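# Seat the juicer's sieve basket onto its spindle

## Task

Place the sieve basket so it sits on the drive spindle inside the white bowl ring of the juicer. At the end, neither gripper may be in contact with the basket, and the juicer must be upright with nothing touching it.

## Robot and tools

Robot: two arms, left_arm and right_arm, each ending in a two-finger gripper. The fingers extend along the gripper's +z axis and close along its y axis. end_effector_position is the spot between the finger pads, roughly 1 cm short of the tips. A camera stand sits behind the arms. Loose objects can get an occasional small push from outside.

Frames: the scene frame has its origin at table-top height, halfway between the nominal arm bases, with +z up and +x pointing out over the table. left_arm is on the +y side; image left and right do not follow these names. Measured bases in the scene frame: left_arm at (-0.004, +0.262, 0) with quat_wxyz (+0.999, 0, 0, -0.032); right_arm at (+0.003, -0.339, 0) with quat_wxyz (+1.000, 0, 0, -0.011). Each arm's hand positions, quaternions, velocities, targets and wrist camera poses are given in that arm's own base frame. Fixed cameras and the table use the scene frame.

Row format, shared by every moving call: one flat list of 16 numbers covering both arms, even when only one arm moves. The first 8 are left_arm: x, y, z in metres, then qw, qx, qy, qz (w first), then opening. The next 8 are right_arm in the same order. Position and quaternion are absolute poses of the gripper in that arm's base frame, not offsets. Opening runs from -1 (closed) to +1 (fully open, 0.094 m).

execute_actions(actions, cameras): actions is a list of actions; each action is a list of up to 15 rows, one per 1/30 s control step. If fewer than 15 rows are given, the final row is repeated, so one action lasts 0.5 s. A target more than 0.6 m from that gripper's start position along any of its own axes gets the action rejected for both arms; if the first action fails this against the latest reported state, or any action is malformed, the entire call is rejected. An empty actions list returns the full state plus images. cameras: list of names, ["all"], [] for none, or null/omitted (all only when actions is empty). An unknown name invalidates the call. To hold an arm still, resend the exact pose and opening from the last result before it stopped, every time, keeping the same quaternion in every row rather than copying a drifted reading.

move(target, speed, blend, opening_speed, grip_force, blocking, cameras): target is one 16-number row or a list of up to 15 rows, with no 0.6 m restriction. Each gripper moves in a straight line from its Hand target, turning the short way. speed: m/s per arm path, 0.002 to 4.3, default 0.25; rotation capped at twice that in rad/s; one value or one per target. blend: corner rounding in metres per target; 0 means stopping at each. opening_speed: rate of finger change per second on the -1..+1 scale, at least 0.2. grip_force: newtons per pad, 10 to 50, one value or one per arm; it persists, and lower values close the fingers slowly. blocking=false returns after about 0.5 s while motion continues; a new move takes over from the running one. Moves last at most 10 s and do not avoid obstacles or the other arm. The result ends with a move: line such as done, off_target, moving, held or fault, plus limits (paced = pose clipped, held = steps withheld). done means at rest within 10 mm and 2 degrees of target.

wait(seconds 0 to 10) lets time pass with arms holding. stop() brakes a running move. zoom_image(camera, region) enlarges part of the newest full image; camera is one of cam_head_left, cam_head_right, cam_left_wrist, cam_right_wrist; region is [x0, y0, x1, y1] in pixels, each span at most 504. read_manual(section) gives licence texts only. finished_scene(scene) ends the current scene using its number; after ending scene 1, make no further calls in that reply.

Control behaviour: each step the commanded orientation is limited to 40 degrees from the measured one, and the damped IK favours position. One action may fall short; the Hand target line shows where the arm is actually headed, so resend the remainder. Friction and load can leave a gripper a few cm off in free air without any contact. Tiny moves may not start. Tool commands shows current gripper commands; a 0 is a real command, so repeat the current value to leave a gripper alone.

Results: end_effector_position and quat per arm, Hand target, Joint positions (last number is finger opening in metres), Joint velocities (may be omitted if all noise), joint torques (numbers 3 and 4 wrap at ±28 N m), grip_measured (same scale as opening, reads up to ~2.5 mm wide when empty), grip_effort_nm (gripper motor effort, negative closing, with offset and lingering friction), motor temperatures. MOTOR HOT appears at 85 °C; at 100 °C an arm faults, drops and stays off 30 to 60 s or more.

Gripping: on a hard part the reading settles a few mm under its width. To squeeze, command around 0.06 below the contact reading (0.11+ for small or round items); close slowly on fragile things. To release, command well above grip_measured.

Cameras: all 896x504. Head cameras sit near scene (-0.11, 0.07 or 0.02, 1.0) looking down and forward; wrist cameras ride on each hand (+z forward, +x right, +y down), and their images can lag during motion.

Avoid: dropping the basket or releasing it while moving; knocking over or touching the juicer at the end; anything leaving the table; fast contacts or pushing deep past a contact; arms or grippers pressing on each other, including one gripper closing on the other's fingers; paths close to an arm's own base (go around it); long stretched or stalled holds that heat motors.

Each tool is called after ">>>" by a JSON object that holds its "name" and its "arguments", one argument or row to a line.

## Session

>>> {"name": "execute_actions", "arguments": {
  "actions": [],
  "cameras": ["cam_head_left","cam_right_wrist"]
}}

Scene clock: 0.00 s.
left_arm: end_effector_position=(+0.1876, +0.4349, +0.1883) grip_measured=+1.000 grip_effort_nm=n/a end_effector_quat_wxyz=(-0.204, +0.816, -0.425, -0.335) | right_arm: end_effector_position=(+0.6874, +0.3407, +0.4010) grip_measured=+1.000 grip_effort_nm=n/a end_effector_quat_wxyz=(+0.468, +0.128, +0.829, +0.277)
Joint positions: left_arm=[0.915 1.417 1.05 -0.842 -0.737 -1.125 0.094] | right_arm=[0.481 1.76 1.793 -0.456 0.091 0.73 0.094]
Joint velocities: within noise
Joint torques (N m): no reading
Motor temperatures (°C): left_arm=[25 35 33 25 24 26 27] | right_arm=[25 28 32 23 26 25 25]
Heat: left arm: hottest shoulder 35 °C; right arm: hottest elbow 32 °C.
Hand target: left_arm +0.1929, +0.4418, +0.1992; -0.216, +0.816, -0.420, -0.333 | right_arm +0.6886, +0.3414, +0.4278; +0.483, +0.128, +0.817, +0.289
Tool commands: left_gripper/opening=+1.0 right_gripper/opening=+1.0
camera_calibration:
cam_right_wrist: T_world_to_cam=[[0.0861361, -0.793829, -0.602011, 0.464094], [-0.864712, 0.240549, -0.440919, 0.738678], [0.494827, 0.558545, -0.665713, -0.1468], [0, 0, 0, 1]] pos_world=[0.671409, 0.272718, 0.50736]
Images, in order (width x height): cam_head_left 896x504, cam_right_wrist 896x504.

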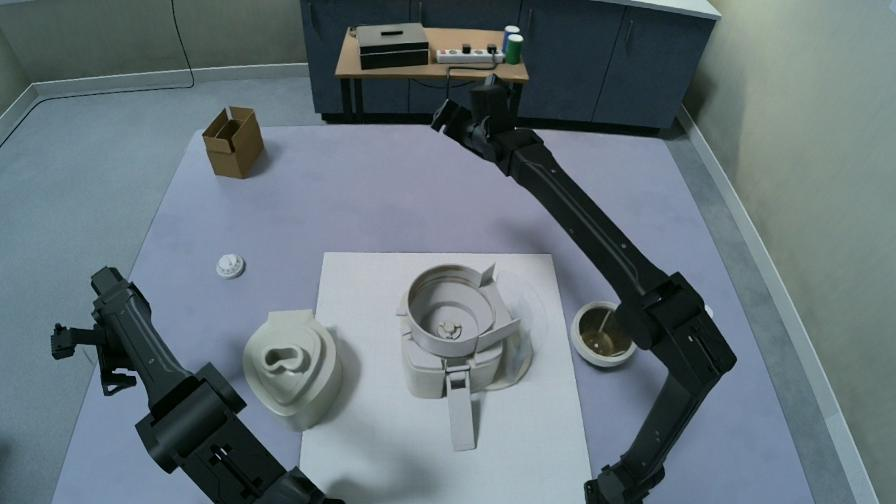

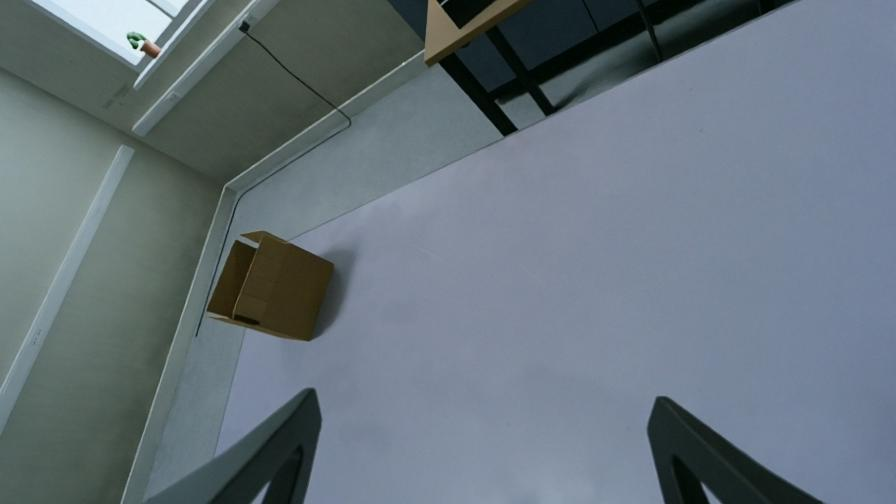

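>>> {"name": "zoom_image", "arguments": {
  "camera": "cam_head_left",
  "region": [400, 250, 500, 350]
}}

>>> {"name": "move", "arguments": {
  "target": [
    [0.1929,0.4418,0.1992,-0.216,0.816,-0.42,-0.333,1,0.40,-0.03,0.29,0,0,1,0,1]
  ],
  "speed": 0.4,
  "cameras": ["cam_right_wrist","cam_head_left"]
}}

Scaled by 5.040 from the camera's 896x504 image, which has a finer 1280x720 frame.

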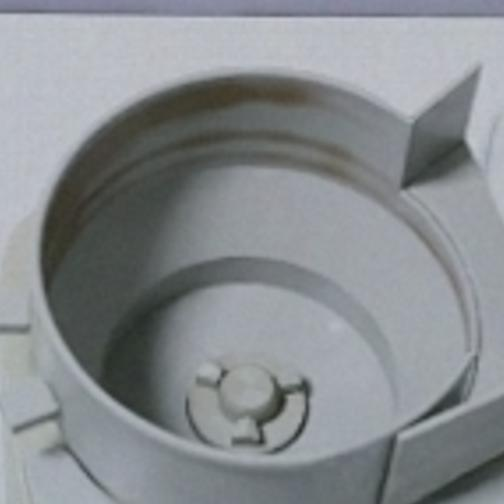

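Scene clock: 11.53 s.
left_arm: end_effector_position=(+0.1876, +0.4349, +0.1883) grip_measured=+1.000 grip_effort_nm=0.02 end_effector_quat_wxyz=(-0.204, +0.816, -0.425, -0.335) | right_arm: end_effector_position=(+0.4080, -0.0274, +0.2874) grip_measured=+1.000 grip_effort_nm=0.00 end_effector_quat_wxyz=(+0.003, +0.003, +1.000, +0.001)
Joint positions: left_arm=[0.915 1.417 1.05 -0.842 -0.737 -1.125 0.094] | right_arm=[-0.067 1.405 1.458 -1.619 -0.002 -0.061 0.094]
Joint torques (N m): left_arm=[1.67 -11.46 11.73 0.94 -0.49 -0.06] | right_arm=[-1.2 -10.7 8.62 0.28 0.11 -0.14]
Motor temperatures (°C): left_arm=[25 36 37 25 24 26 27] | right_arm=[25 29 37 23 26 25 25]
Heat: left arm: hottest elbow 37 °C; right arm: hottest elbow 37 °C.
Hand target: left_arm +0.1928, +0.4415, +0.1992; -0.216, +0.816, -0.420, -0.333 | right_arm +0.4001, -0.0300, +0.2899; +0.000, +0.000, +1.000, +0.000
Off the commanded pose: left_arm 0.014 m, 2 deg | right_arm 0.009 m, 0 deg.
move: off_target (left_arm)
camera_calibration:
cam_right_wrist: T_world_to_cam=[[-0.00896569, -0.99867, -0.050774, 0.00238031], [-0.884673, -0.0157472, 0.465947, 0.276087], [-0.466127, 0.0490959, -0.883355, 0.562133], [0, 0, 0, 1]] pos_world=[0.506293, -0.0208737, 0.368042]
Images, in order (width x height): cam_head_left 896x504, cam_right_wrist 896x504.

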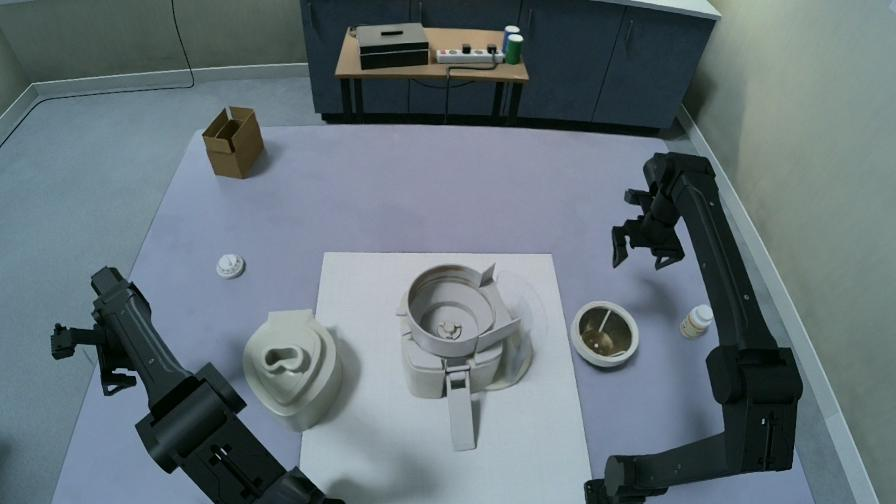

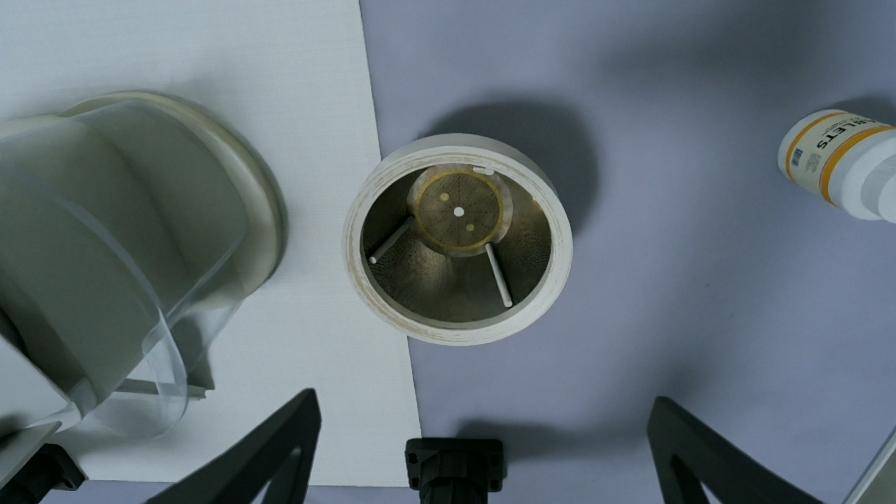

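>>> {"name": "move", "arguments": {
  "target": [
    [0.1929,0.4418,0.1992,-0.216,0.816,-0.42,-0.333,1,0.364,-0.0885,0.2,0.0046,0.0518,0.995,0.0854,0.6],
    [0.1929,0.4418,0.1992,-0.216,0.816,-0.42,-0.333,1,0.364,-0.0885,0.12,0.0046,0.0518,0.995,0.0854,0.6]
  ],
  "speed": 0.2,
  "grip_force": [50,40],
  "cameras": ["cam_right_wrist","cam_head_left"]
}}

>>> {"name": "zoom_image", "arguments": {
  "camera": "cam_head_left",
  "region": [540, 250, 700, 410]
}}

Scene clock: 31.30 s.
left_arm: end_effector_position=(+0.1876, +0.4349, +0.1883) grip_measured=+1.000 grip_effort_nm=0.02 end_effector_quat_wxyz=(-0.204, +0.816, -0.425, -0.335) | right_arm: end_effector_position=(+0.3639, -0.0855, +0.1229) grip_measured=+0.602 grip_effort_nm=-0.10 end_effector_quat_wxyz=(+0.001, +0.053, +0.995, +0.085)
Joint positions: left_arm=[0.915 1.417 1.05 -0.842 -0.737 -1.125 0.094] | right_arm=[-0.306 1.415 1.021 -1.217 -0.165 -0.202 0.075]
Joint torques (N m): left_arm=[1.67 -11.05 11.84 0.91 -0.56 -0.02] | right_arm=[-1.38 -8.7 8.01 1.29 -0.2 -0.2]
Motor temperatures (°C): left_arm=[25 36 42 25 24 26 27] | right_arm=[25 29 38 23 26 25 25]
Heat: left arm: hottest elbow 42 °C; right arm: hottest elbow 38 °C.
Hand target: left_arm +0.1928, +0.4415, +0.1992; -0.216, +0.816, -0.420, -0.333 | right_arm +0.3640, -0.0884, +0.1200; +0.005, +0.052, +0.995, +0.085
Off the commanded pose: left_arm 0.014 m, 2 deg | right_arm 0.004 m, 0 deg.
grip_force (N): 50, 40
move: off_target (left_arm)
camera_calibration:
cam_right_wrist: T_world_to_cam=[[-0.108929, -0.970153, -0.216653, -0.00529154], [-0.884287, -0.00498294, 0.466918, 0.313361], [-0.454061, 0.242444, -0.85735, 0.408044], [0, 0, 0, 1]] pos_world=[0.461801, -0.1025, 0.202377]
Images, in order (width x height): cam_head_left 896x504, cam_right_wrist 896x504.

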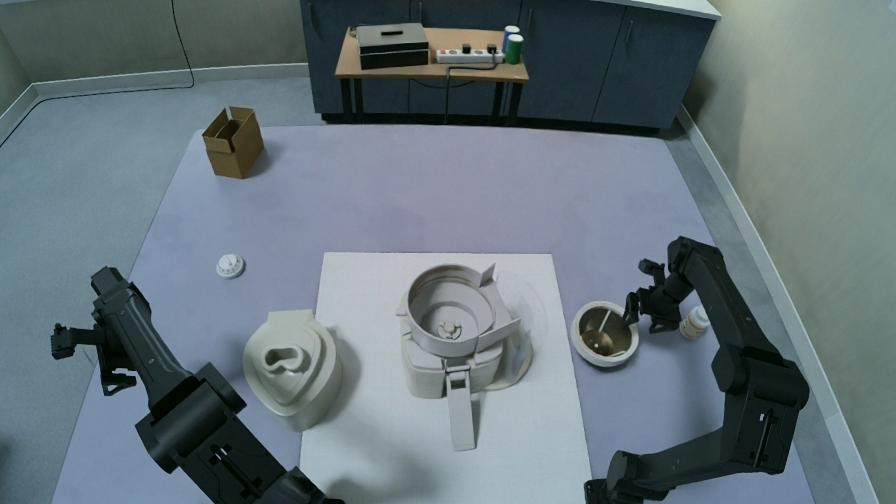

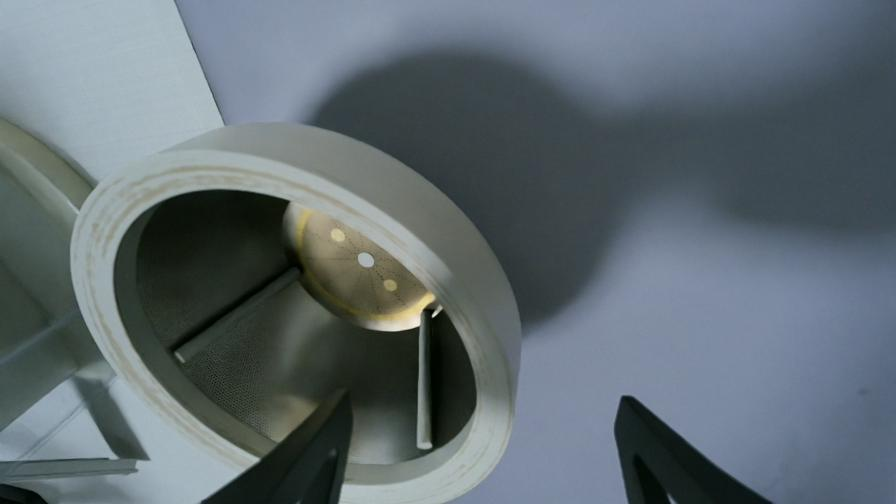

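Scaled by 3.150 from the camera's 896x504 image, which has a finer 1280x720 frame.

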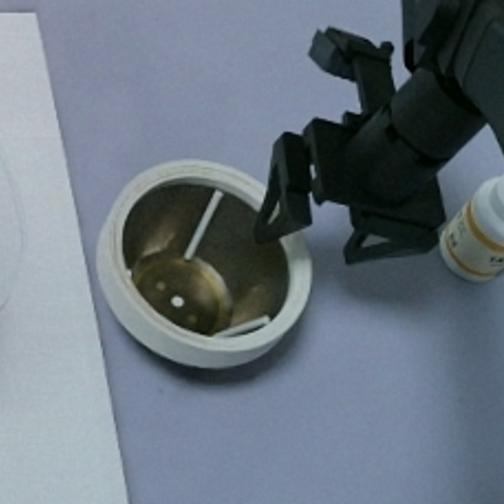

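>>> {"name": "move", "arguments": {
  "target": [
    [0.1929,0.4418,0.1992,-0.216,0.816,-0.42,-0.333,1,0.364,-0.0885,0.081,0.0046,0.0518,0.995,0.0854,0.6],
    [0.1929,0.4418,0.1992,-0.216,0.816,-0.42,-0.333,1,0.364,-0.0885,0.081,0.0046,0.0518,0.995,0.0854,-1]
  ],
  "speed": 0.1,
  "opening_speed": 0.6,
  "cameras": ["cam_right_wrist"]
}}

Scene clock: 41.37 s.
left_arm: end_effector_position=(+0.1876, +0.4349, +0.1883) grip_measured=+1.000 grip_effort_nm=0.02 end_effector_quat_wxyz=(-0.204, +0.816, -0.425, -0.335) | right_arm: end_effector_position=(+0.3648, -0.0856, +0.0852) grip_measured=-0.667 grip_effort_nm=-0.83 end_effector_quat_wxyz=(+0.003, +0.052, +0.995, +0.085)
Joint positions: left_arm=[0.915 1.417 1.05 -0.842 -0.737 -1.125 0.094] | right_arm=[-0.306 1.461 0.959 -1.106 -0.166 -0.205 0.016]
Joint torques (N m): left_arm=[2.14 -12.1 11.84 0.91 -0.45 -0.07] | right_arm=[-1.08 -9.11 7.41 1.26 -0.16 -0.15]
Heat: left arm: hottest elbow 44 °C; right arm: hottest elbow 38 °C.
Hand target: left_arm +0.1928, +0.4415, +0.1992; -0.216, +0.816, -0.420, -0.333 | right_arm +0.3640, -0.0884, +0.0810; +0.005, +0.052, +0.995, +0.085
Off the commanded pose: left_arm 0.014 m, 2 deg | right_arm 0.005 m, 0 deg.
grip_force (N): 50, 40
move: off_target (left_arm)
camera_calibration:
cam_right_wrist: T_world_to_cam=[[-0.10571, -0.970438, -0.216968, -0.0145741], [-0.886468, -0.00689432, 0.462738, 0.332797], [-0.450555, 0.241251, -0.859534, 0.374906], [0, 0, 0, 1]] pos_world=[0.462389, -0.102296, 0.165085]
Images, in order (width x height): cam_right_wrist 896x504.

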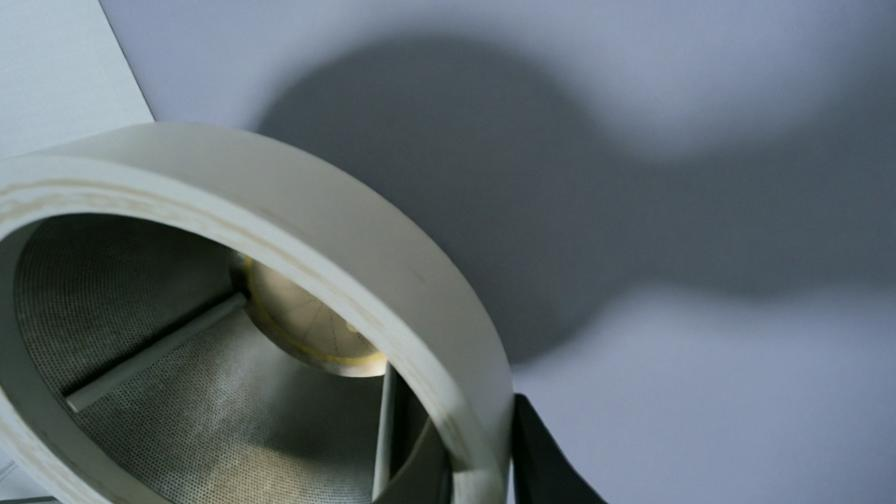

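>>> {"name": "move", "arguments": {
  "target": [
    [0.1929,0.4418,0.1992,-0.216,0.816,-0.42,-0.333,1,0.362,-0.08,0.378,0.0046,0.0518,0.995,0.0854,-1],
    [0.1929,0.4418,0.1992,-0.216,0.816,-0.42,-0.333,1,0.341,0.274,0.38,0.0046,0.0518,0.995,0.0854,-1]
  ],
  "speed": [0.2,0.25],
  "blend": [0.03,0],
  "cameras": ["cam_head_left"]
}}

>>> {"name": "zoom_image", "arguments": {
  "camera": "cam_head_left",
  "region": [390, 220, 550, 380]
}}

Scene clock: 50.93 s.
left_arm: end_effector_position=(+0.1876, +0.4349, +0.1883) grip_measured=+1.000 grip_effort_nm=0.02 end_effector_quat_wxyz=(-0.204, +0.816, -0.425, -0.335) | right_arm: end_effector_position=(+0.3330, +0.2663, +0.3444) grip_measured=-0.667 grip_effort_nm=-0.84 end_effector_quat_wxyz=(-0.012, +0.051, +0.996, +0.071)
Joint positions: left_arm=[0.915 1.417 1.05 -0.842 -0.737 -1.125 0.094] | right_arm=[0.624 1.425 1.624 -1.699 -0.127 0.731 0.016]
Joint torques (N m): left_arm=[2.2 -11.4 11.96 0.84 -0.49 -0.08] | right_arm=[0.09 -10.4 16.14 0.54 -0.04 -0.01]
Heat: left arm: hottest elbow 45 °C; right arm: hottest elbow 39 °C.
Hand target: left_arm +0.1928, +0.4415, +0.1992; -0.216, +0.816, -0.420, -0.333 | right_arm +0.3391, +0.2726, +0.3788; +0.017, +0.053, +0.994, +0.096
Off the commanded pose: left_arm 0.014 m, 2 deg | right_arm 0.037 m, 3 deg.
joint sent to its limit (right arm) — joint 4 (wrist pitch), lower limit. The joint targets still meet the commanded pose.
grip_force (N): 50, 40
move: off_target (left_arm, right_arm)
Images, in order (width x height): cam_head_left 896x504.

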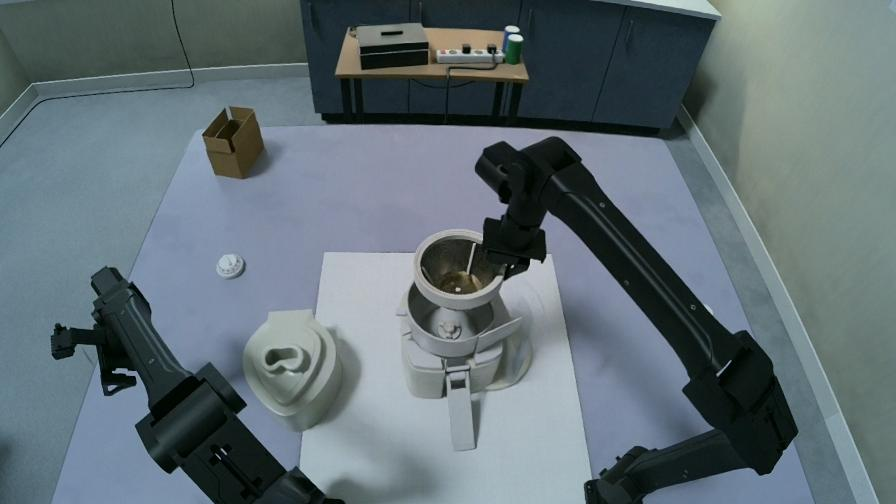

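Scaled by 3.150 from the camera's 896x504 image, which has a finer 1280x720 frame.

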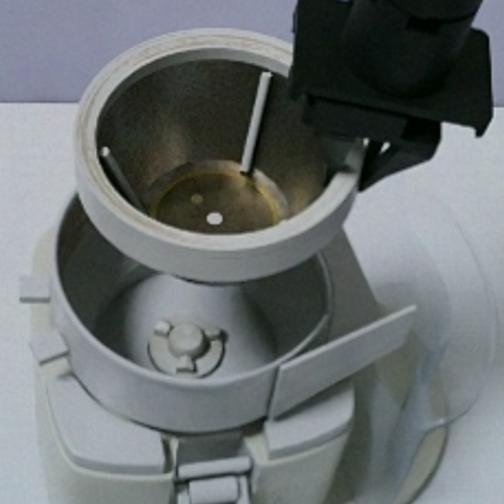

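>>> {"name": "move", "arguments": {
  "target": [
    [0.1929,0.4418,0.1992,-0.216,0.816,-0.42,-0.333,1,0.344,0.276,0.33,0.0046,0.0518,0.995,0.0854,-1],
    [0.1929,0.4418,0.1992,-0.216,0.816,-0.42,-0.333,1,0.344,0.275,0.25,0.0046,0.0518,0.995,0.0854,-1]
  ],
  "speed": [0.1,0.1],
  "blend": [0.02,0],
  "cameras": ["cam_head_left"]
}}

>>> {"name": "zoom_image", "arguments": {
  "camera": "cam_head_left",
  "region": [400, 250, 500, 350]
}}

Scene clock: 58.00 s.
left_arm: end_effector_position=(+0.1876, +0.4349, +0.1883) grip_measured=+1.000 grip_effort_nm=0.02 end_effector_quat_wxyz=(-0.204, +0.816, -0.425, -0.335) | right_arm: end_effector_position=(+0.3453, +0.2755, +0.2587) grip_measured=-0.667 grip_effort_nm=-0.84 end_effector_quat_wxyz=(+0.007, +0.050, +0.995, +0.088)
Joint positions: left_arm=[0.915 1.417 1.05 -0.842 -0.737 -1.125 0.094] | right_arm=[0.624 1.413 1.382 -1.418 -0.128 0.732 0.016]
Joint torques (N m): left_arm=[1.32 -11.87 11.93 0.96 -0.49 -0.04] | right_arm=[-0.32 -9.76 8.16 1.63 0.01 -0.02]
Heat: left arm: hottest elbow 46 °C; right arm: hottest elbow 40 °C.
Hand target: left_arm +0.1928, +0.4415, +0.1992; -0.216, +0.816, -0.420, -0.333 | right_arm +0.3439, +0.2749, +0.2500; +0.005, +0.052, +0.995, +0.085
Off the commanded pose: left_arm 0.014 m, 2 deg | right_arm 0.009 m, 0 deg.
grip_force (N): 50, 40
move: off_target (left_arm)
Images, in order (width x height): cam_head_left 896x504.

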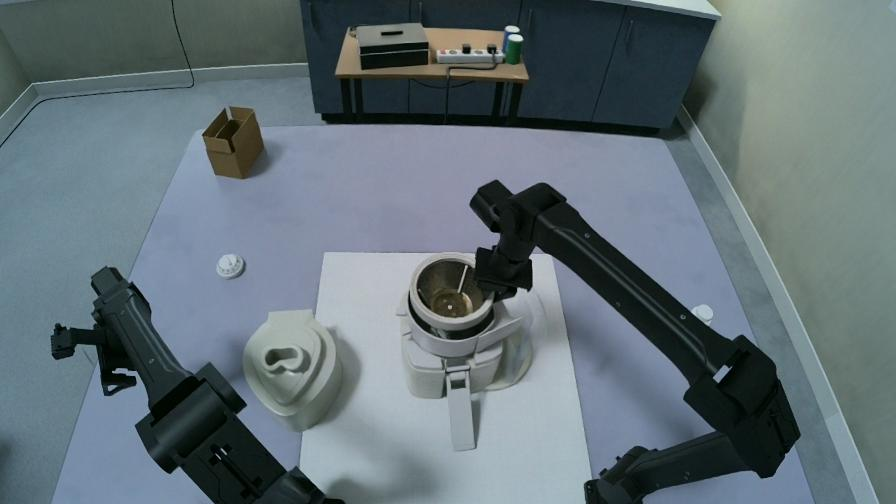

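Scaled by 5.040 from the camera's 896x504 image, which has a finer 1280x720 frame.

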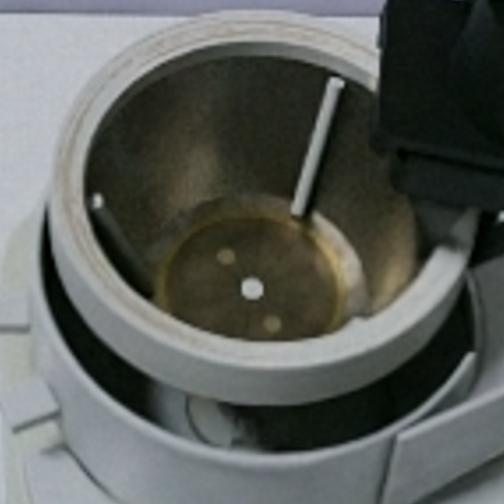

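>>> {"name": "move", "arguments": {
  "target": [0.1929,0.4418,0.1992,-0.216,0.816,-0.42,-0.333,1,0.340,0.276,0.205,0.0046,0.0518,0.995,0.0854,-1],
  "speed": 0.05,
  "cameras": ["cam_head_left"]
}}

>>> {"name": "zoom_image", "arguments": {
  "camera": "cam_head_left",
  "region": [400, 250, 500, 350]
}}

Scene clock: 66.27 s.
left_arm: end_effector_position=(+0.1876, +0.4349, +0.1883) grip_measured=+1.000 grip_effort_nm=0.02 end_effector_quat_wxyz=(-0.204, +0.816, -0.425, -0.335) | right_arm: end_effector_position=(+0.3444, +0.2756, +0.2366) grip_measured=-0.665 grip_effort_nm=-0.85 end_effector_quat_wxyz=(+0.028, +0.047, +0.993, +0.106)
Joint positions: left_arm=[0.915 1.417 1.05 -0.842 -0.737 -1.125 0.094] | right_arm=[0.624 1.38 1.286 -1.299 -0.131 0.73 0.016]
Joint torques (N m): left_arm=[1.9 -11.63 11.93 0.83 -0.52 -0.09] | right_arm=[0.09 -6.77 6.67 1.65 0.22 0.05]
Motor temperatures (°C): left_arm=[25 37 47 25 24 26 27] | right_arm=[25 30 40 23 26 25 26]
Heat: left arm: hottest elbow 47 °C; right arm: hottest elbow 40 °C.
Hand target: left_arm +0.1928, +0.4415, +0.1992; -0.216, +0.816, -0.420, -0.333 | right_arm +0.3389, +0.2751, +0.2061; +0.005, +0.052, +0.995, +0.085
Off the commanded pose: left_arm 0.014 m, 2 deg | right_arm 0.032 m, 4 deg.
grip_force (N): 50, 40
move: off_target (left_arm, right_arm)
Images, in order (width x height): cam_head_left 896x504.

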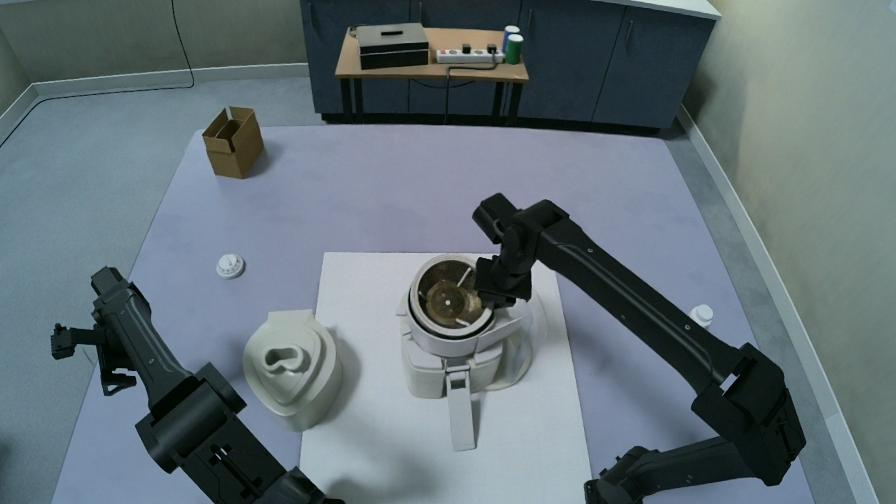

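Scaled by 5.040 from the camera's 896x504 image, which has a finer 1280x720 frame.

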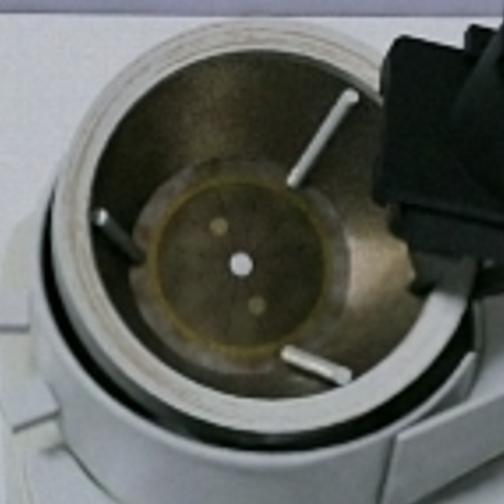

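>>> {"name": "move", "arguments": {
  "target": [
    [0.1929,0.4418,0.1992,-0.216,0.816,-0.42,-0.333,1,0.342,0.276,0.255,0.0046,0.0518,0.995,0.0854,-1],
    [0.1929,0.4418,0.1992,-0.216,0.816,-0.42,-0.333,1,0.333,0.276,0.255,0.0046,0.0518,0.995,0.0854,-1]
  ],
  "speed": 0.08,
  "blend": [0.005,0],
  "cameras": ["cam_head_left"]
}}

>>> {"name": "zoom_image", "arguments": {
  "camera": "cam_head_left",
  "region": [400, 250, 500, 350]
}}

Scene clock: 73.73 s.
left_arm: end_effector_position=(+0.1876, +0.4349, +0.1883) grip_measured=+1.000 grip_effort_nm=0.02 end_effector_quat_wxyz=(-0.204, +0.816, -0.425, -0.335) | right_arm: end_effector_position=(+0.3317, +0.2681, +0.2382) grip_measured=-0.665 grip_effort_nm=-0.85 end_effector_quat_wxyz=(+0.001, +0.054, +0.995, +0.082)
Joint positions: left_arm=[0.915 1.417 1.05 -0.842 -0.737 -1.125 0.094] | right_arm=[0.63 1.387 1.303 -1.381 -0.125 0.744 0.016]
Joint torques (N m): left_arm=[1.67 -11.52 11.86 1.05 -0.53 0.02] | right_arm=[1.03 -9.29 13.5 -0.32 -0.03 0.01]
Heat: left arm: hottest elbow 47 °C; right arm: hottest elbow 39 °C.
Hand target: left_arm +0.1928, +0.4415, +0.1992; -0.216, +0.816, -0.420, -0.333 | right_arm +0.3325, +0.2757, +0.2548; +0.005, +0.052, +0.995, +0.086
Off the commanded pose: left_arm 0.014 m, 2 deg | right_arm 0.019 m, 1 deg.
grip_force (N): 50, 40
move: off_target (left_arm, right_arm); blend cut to 0.0045 m at target 1
Images, in order (width x height): cam_head_left 896x504.

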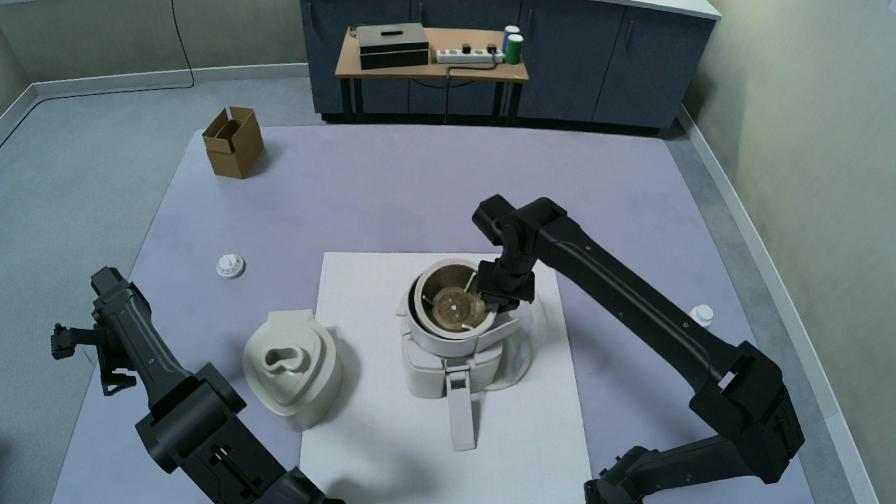

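Scaled by 5.040 from the camera's 896x504 image, which has a finer 1280x720 frame.

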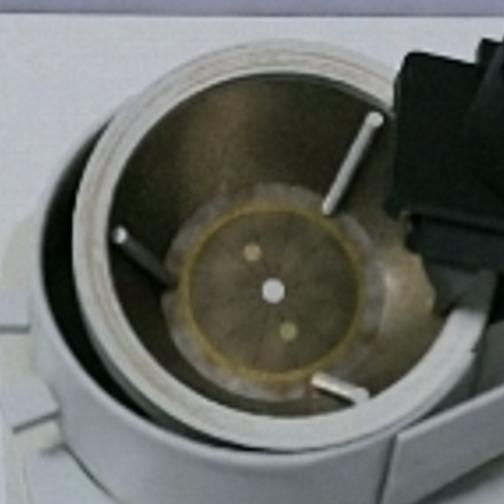

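>>> {"name": "move", "arguments": {
  "target": [
    [0.1929,0.4418,0.1992,-0.216,0.816,-0.42,-0.333,1,0.337,0.277,0.30,-0.05,0.056,0.9935,0.083,-1],
    [0.1929,0.4418,0.1992,-0.216,0.816,-0.42,-0.333,1,0.337,0.277,0.278,-0.0994,0.0604,0.990,0.0795,-1]
  ],
  "speed": 0.1,
  "blend": [0.005,0],
  "cameras": ["cam_head_left"]
}}

>>> {"name": "zoom_image", "arguments": {
  "camera": "cam_head_left",
  "region": [400, 250, 500, 350]
}}

Scene clock: 83.27 s.
left_arm: end_effector_position=(+0.1876, +0.4349, +0.1883) grip_measured=+1.000 grip_effort_nm=0.02 end_effector_quat_wxyz=(-0.204, +0.816, -0.425, -0.335) | right_arm: end_effector_position=(+0.3219, +0.2716, +0.2492) grip_measured=-0.665 grip_effort_nm=-0.84 end_effector_quat_wxyz=(-0.123, +0.066, +0.989, +0.056)
Joint positions: left_arm=[0.915 1.417 1.05 -0.842 -0.737 -1.125 0.094] | right_arm=[0.603 1.515 1.457 -1.639 -0.24 0.722 0.016]
Joint torques (N m): left_arm=[1.2 -11.4 11.79 0.87 -0.47 -0.03] | right_arm=[-1.73 -11.58 14.83 -0.16 -0.35 -0.19]
Heat: left arm: hottest elbow 48 °C; right arm: hottest elbow 40 °C.
Hand target: left_arm +0.1928, +0.4415, +0.1992; -0.216, +0.816, -0.420, -0.333 | right_arm +0.3355, +0.2760, +0.2778; -0.099, +0.060, +0.990, +0.079
Off the commanded pose: left_arm 0.014 m, 2 deg | right_arm 0.033 m, 4 deg.
grip_force (N): 50, 40
move: off_target (left_arm, right_arm)
Images, in order (width x height): cam_head_left 896x504.

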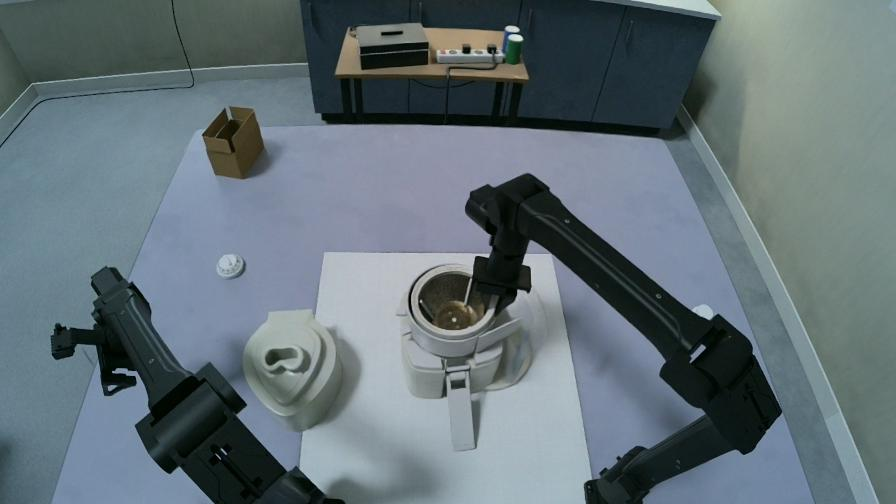

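Scaled by 5.040 from the camera's 896x504 image, which has a finer 1280x720 frame.

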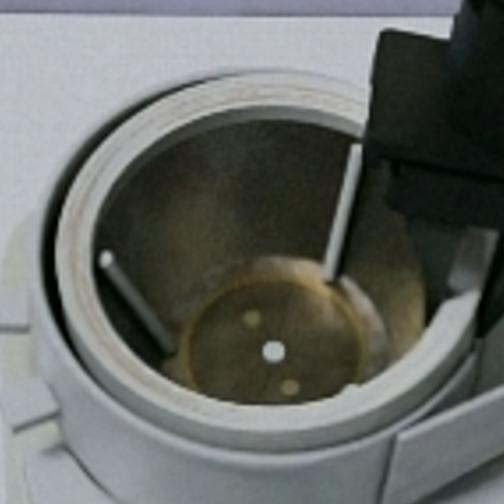

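>>> {"name": "move", "arguments": {
  "target": [0.1929,0.4418,0.1992,-0.216,0.816,-0.42,-0.333,1,0.332,0.284,0.208,-0.09,0.055,0.991,0.075,-1],
  "speed": 0.06,
  "cameras": ["cam_head_left"]
}}

>>> {"name": "zoom_image", "arguments": {
  "camera": "cam_head_left",
  "region": [400, 250, 500, 350]
}}

Scene clock: 89.43 s.
left_arm: end_effector_position=(+0.1876, +0.4349, +0.1883) grip_measured=+1.000 grip_effort_nm=0.02 end_effector_quat_wxyz=(-0.204, +0.816, -0.425, -0.335) | right_arm: end_effector_position=(+0.3301, +0.2773, +0.2228) grip_measured=-0.665 grip_effort_nm=-0.84 end_effector_quat_wxyz=(-0.093, +0.060, +0.991, +0.076)
Joint positions: left_arm=[0.915 1.417 1.05 -0.842 -0.737 -1.125 0.094] | right_arm=[0.605 1.501 1.376 -1.5 -0.236 0.72 0.016]
Joint torques (N m): left_arm=[1.85 -11.58 12.03 0.84 -0.56 -0.04] | right_arm=[0.32 -9.64 7.62 2.25 0.12 -0.04]
Heat: left arm: hottest elbow 48 °C; right arm: hottest elbow 43 °C.
Hand target: left_arm +0.1928, +0.4415, +0.1992; -0.216, +0.816, -0.420, -0.333 | right_arm +0.3315, +0.2837, +0.2083; -0.090, +0.055, +0.992, +0.075
Off the commanded pose: left_arm 0.014 m, 2 deg | right_arm 0.016 m, 1 deg.
grip_force (N): 50, 40
move: off_target (left_arm, right_arm)
Images, in order (width x height): cam_head_left 896x504.

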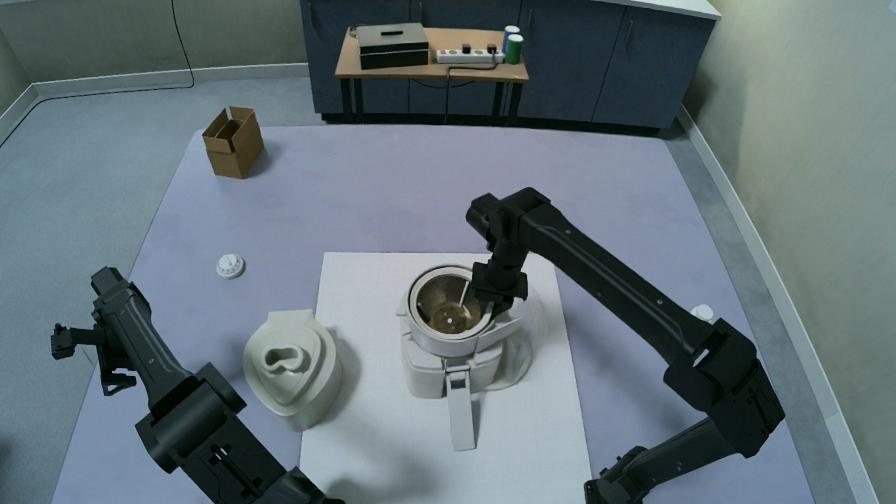

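Scaled by 5.040 from the camera's 896x504 image, which has a finer 1280x720 frame.

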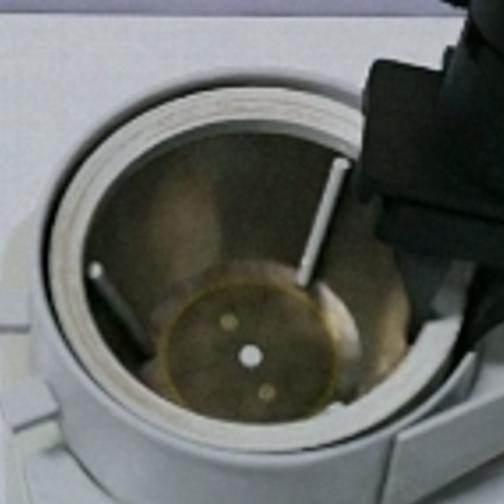

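>>> {"name": "move", "arguments": {
  "target": [0.1929,0.4418,0.1992,-0.216,0.816,-0.42,-0.333,1,0.327,0.281,0.188,-0.08,0.055,0.992,0.078,-1],
  "speed": 0.06,
  "cameras": ["cam_head_left"]
}}

>>> {"name": "zoom_image", "arguments": {
  "camera": "cam_head_left",
  "region": [400, 250, 500, 350]
}}

Scene clock: 93.53 s.
left_arm: end_effector_position=(+0.1876, +0.4349, +0.1883) grip_measured=+1.000 grip_effort_nm=0.02 end_effector_quat_wxyz=(-0.204, +0.816, -0.425, -0.335) | right_arm: end_effector_position=(+0.3264, +0.2742, +0.2177) grip_measured=-0.665 grip_effort_nm=-0.84 end_effector_quat_wxyz=(-0.071, +0.057, +0.992, +0.092)
Joint positions: left_arm=[0.915 1.417 1.05 -0.842 -0.737 -1.125 0.094] | right_arm=[0.605 1.455 1.315 -1.428 -0.233 0.72 0.016]
Joint torques (N m): left_arm=[1.55 -11.99 12.03 0.7 -0.49 -0.06] | right_arm=[0.79 -7.06 6.57 2.54 0.36 0]
Heat: left arm: hottest elbow 48 °C; right arm: hottest elbow 42 °C.
Hand target: left_arm +0.1928, +0.4415, +0.1992; -0.216, +0.816, -0.420, -0.333 | right_arm +0.3256, +0.2799, +0.1889; -0.080, +0.055, +0.992, +0.078
Off the commanded pose: left_arm 0.014 m, 2 deg | right_arm 0.031 m, 2 deg.
grip_force (N): 50, 40
move: off_target (left_arm, right_arm)
Images, in order (width x height): cam_head_left 896x504.

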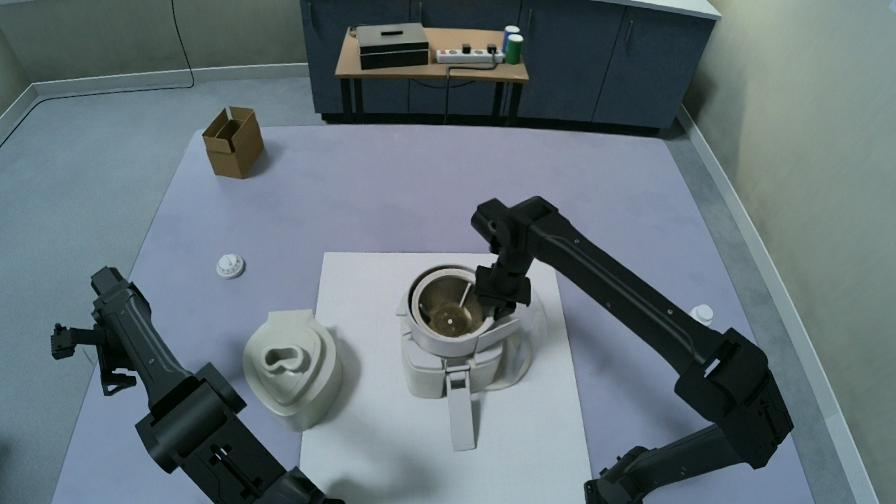

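Scaled by 5.040 from the camera's 896x504 image, which has a finer 1280x720 frame.

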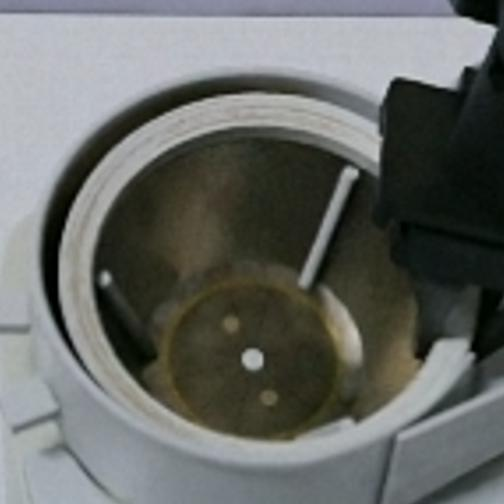

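>>> {"name": "move", "arguments": {
  "target": [
    [0.1929,0.4418,0.1992,-0.216,0.816,-0.42,-0.333,1,0.326,0.276,0.212,-0.071,0.057,0.992,0.092,-1],
    [0.1929,0.4418,0.1992,-0.216,0.816,-0.42,-0.333,1,0.327,0.276,0.214,-0.071,0.057,0.992,0.092,-0.2]
  ],
  "speed": 0.08,
  "opening_speed": 0.5,
  "cameras": ["cam_head_left"]
}}

>>> {"name": "zoom_image", "arguments": {
  "camera": "cam_head_left",
  "region": [400, 250, 500, 350]
}}

Scene clock: 102.40 s.
left_arm: end_effector_position=(+0.1876, +0.4349, +0.1883) grip_measured=+1.000 grip_effort_nm=0.02 end_effector_quat_wxyz=(-0.204, +0.816, -0.425, -0.335) | right_arm: end_effector_position=(+0.3258, +0.2761, +0.2186) grip_measured=-0.203 grip_effort_nm=0.13 end_effector_quat_wxyz=(-0.072, +0.056, +0.991, +0.098)
Joint positions: left_arm=[0.915 1.417 1.05 -0.842 -0.737 -1.125 0.094] | right_arm=[0.606 1.454 1.315 -1.425 -0.243 0.72 0.037]
Joint torques (N m): left_arm=[1.96 -11.63 11.97 1.09 -0.48 -0.08] | right_arm=[-0.21 -9.35 8.94 1.14 0.29 -0.02]
Heat: left arm: hottest elbow 49 °C; right arm: hottest elbow 41 °C.
Hand target: left_arm +0.1928, +0.4415, +0.1992; -0.216, +0.816, -0.420, -0.333 | right_arm +0.3270, +0.2760, +0.2140; -0.071, +0.057, +0.992, +0.092
Off the commanded pose: left_arm 0.014 m, 2 deg | right_arm 0.005 m, 1 deg.
grip_force (N): 50, 40
move: off_target (left_arm)
Images, in order (width x height): cam_head_left 896x504.

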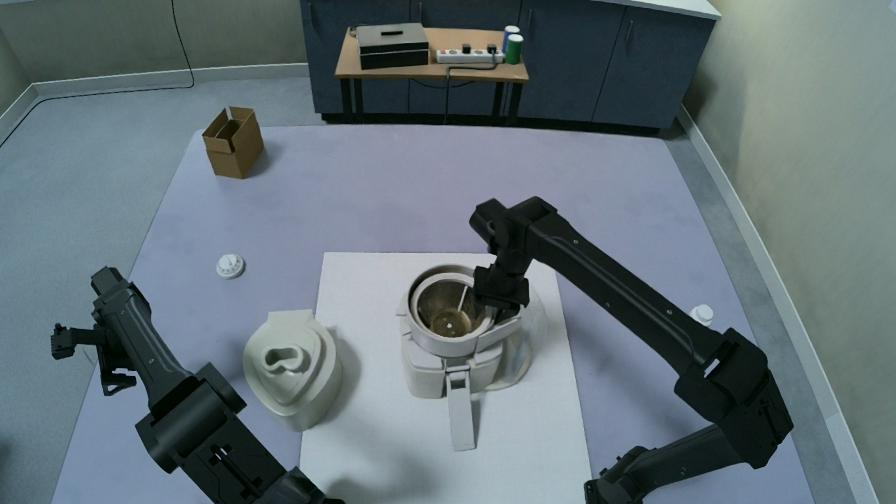

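Scaled by 5.040 from the camera's 896x504 image, which has a finer 1280x720 frame.

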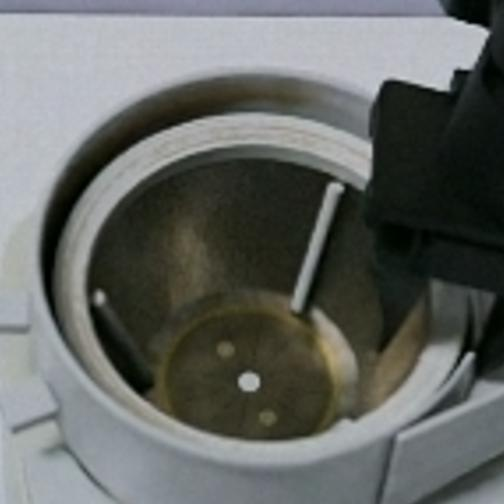

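>>> {"name": "move", "arguments": {
  "target": [
    [0.1929,0.4418,0.1992,-0.216,0.816,-0.42,-0.333,1,0.330,0.277,0.31,-0.071,0.057,0.992,0.092,-0.2],
    [0.1929,0.4418,0.1992,-0.216,0.816,-0.42,-0.333,1,0.285,0.31,0.31,0,0,1,0,-1],
    [0.1929,0.4418,0.1992,-0.216,0.816,-0.42,-0.333,1,0.268,0.347,0.26,0,0,1,0,-1],
    [0.1929,0.4418,0.1992,-0.216,0.816,-0.42,-0.333,1,0.268,0.347,0.214,0,0,1,0,-1]
  ],
  "speed": [0.12,0.2,0.15,0.05],
  "blend": [0.02,0,0.01,0],
  "cameras": ["cam_right_wrist","cam_head_left"]
}}

Scene clock: 114.93 s.
left_arm: end_effector_position=(+0.1876, +0.4349, +0.1883) grip_measured=+1.000 grip_effort_nm=0.02 end_effector_quat_wxyz=(-0.204, +0.816, -0.425, -0.335) | right_arm: end_effector_position=(+0.2747, +0.3480, +0.2339) grip_measured=-0.996 grip_effort_nm=-0.21 end_effector_quat_wxyz=(+0.015, -0.002, +1.000, +0.012)
Joint positions: left_arm=[0.915 1.417 1.05 -0.842 -0.737 -1.125 0.094] | right_arm=[0.907 1.476 1.391 -1.449 0.01 0.904 0]
Joint torques (N m): left_arm=[2.14 -11.58 11.84 1.02 -0.52 -0.05] | right_arm=[-0.03 -9.41 6.65 1.33 -0.27 0.09]
Heat: left arm: hottest elbow 50 °C; right arm: hottest elbow 43 °C.
Hand target: left_arm +0.1928, +0.4415, +0.1992; -0.216, +0.816, -0.420, -0.333 | right_arm +0.2678, +0.3465, +0.2145; +0.000, +0.000, +1.000, +0.000
Off the commanded pose: left_arm 0.014 m, 2 deg | right_arm 0.021 m, 2 deg.
grip_force (N): 50, 40
move: off_target (left_arm, right_arm); target 2's new opening was sent with right_arm's hand 0.033 m and 4 deg from that target
camera_calibration:
cam_right_wrist: T_world_to_cam=[[0.00193314, -0.997403, -0.071999, 0.374909], [-0.896124, -0.033681, 0.442523, 0.203892], [-0.443799, 0.0636646, -0.893862, 0.425528], [0, 0, 0, 1]] pos_world=[0.370837, 0.353712, 0.317129]
Images, in order (width x height): cam_head_left 896x504, cam_right_wrist 896x504.

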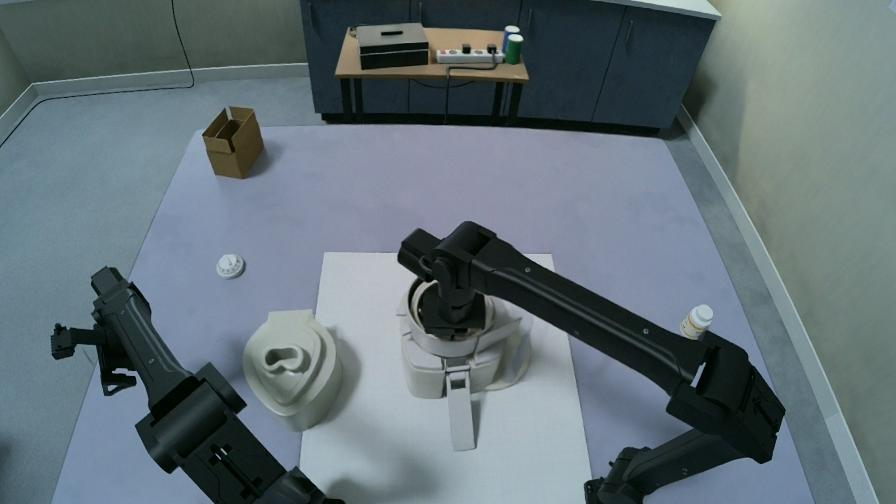

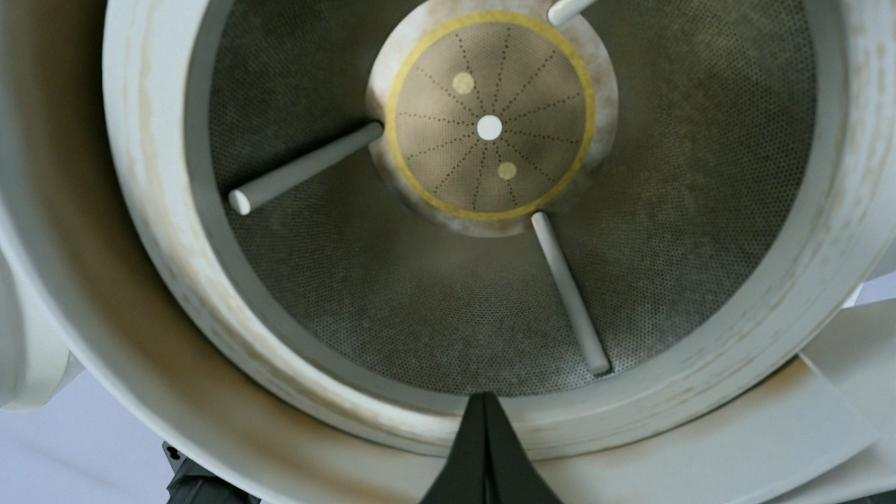

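>>> {"name": "move", "arguments": {
  "target": [
    [0.1929,0.4418,0.1992,-0.216,0.816,-0.42,-0.333,1,0.272,0.315,0.210,0,0,1,0,-1]
  ],
  "speed": 0.05,
  "cameras": ["cam_right_wrist"]
}}

Scene clock: 125.00 s.
left_arm: end_effector_position=(+0.1876, +0.4349, +0.1883) grip_measured=+1.000 grip_effort_nm=0.02 end_effector_quat_wxyz=(-0.204, +0.816, -0.425, -0.335) | right_arm: end_effector_position=(+0.2824, +0.3279, +0.2224) grip_measured=-0.996 grip_effort_nm=-0.21 end_effector_quat_wxyz=(+0.017, +0.006, +1.000, +0.017)
Joint positions: left_arm=[0.915 1.417 1.05 -0.842 -0.737 -1.125 0.094] | right_arm=[0.863 1.445 1.327 -1.405 0.005 0.875 0]
Joint torques (N m): left_arm=[1.49 -11.63 11.86 1.02 -0.5 -0.04] | right_arm=[-1.2 -11.05 6.23 0.14 -0.11 -0.25]
Heat: left arm: hottest elbow 50 °C; right arm: hottest elbow 42 °C.
Hand target: left_arm +0.1928, +0.4415, +0.1992; -0.216, +0.816, -0.420, -0.333 | right_arm +0.2722, +0.3153, +0.2103; +0.000, +0.000, +1.000, +0.000
Off the commanded pose: left_arm 0.014 m, 2 deg | right_arm 0.021 m, 3 deg.
grip_force (N): 50, 40
move: off_target (left_arm, right_arm)
camera_calibration:
cam_right_wrist: T_world_to_cam=[[-0.0131866, -0.99651, -0.0824245, 0.360231], [-0.898223, -0.0244135, 0.438861, 0.213534], [-0.439342, 0.0798227, -0.894767, 0.413603], [0, 0, 0, 1]] pos_world=[0.378265, 0.331173, 0.306058]
Images, in order (width x height): cam_right_wrist 896x504.

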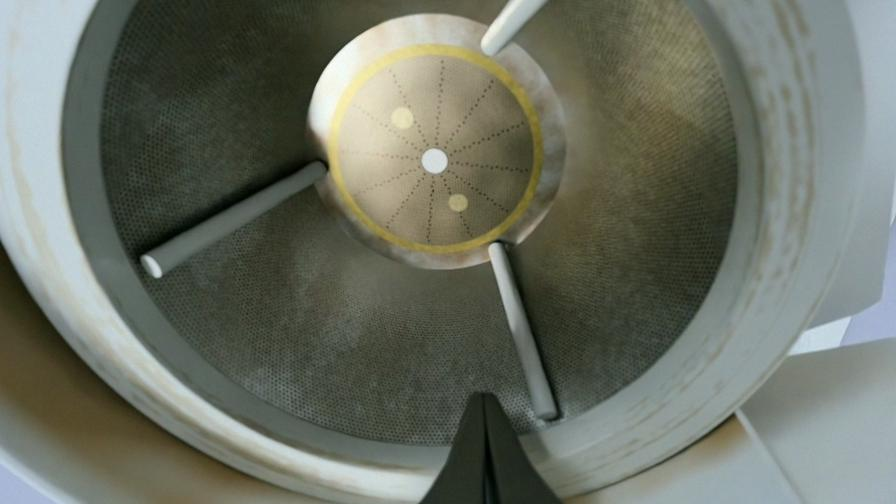

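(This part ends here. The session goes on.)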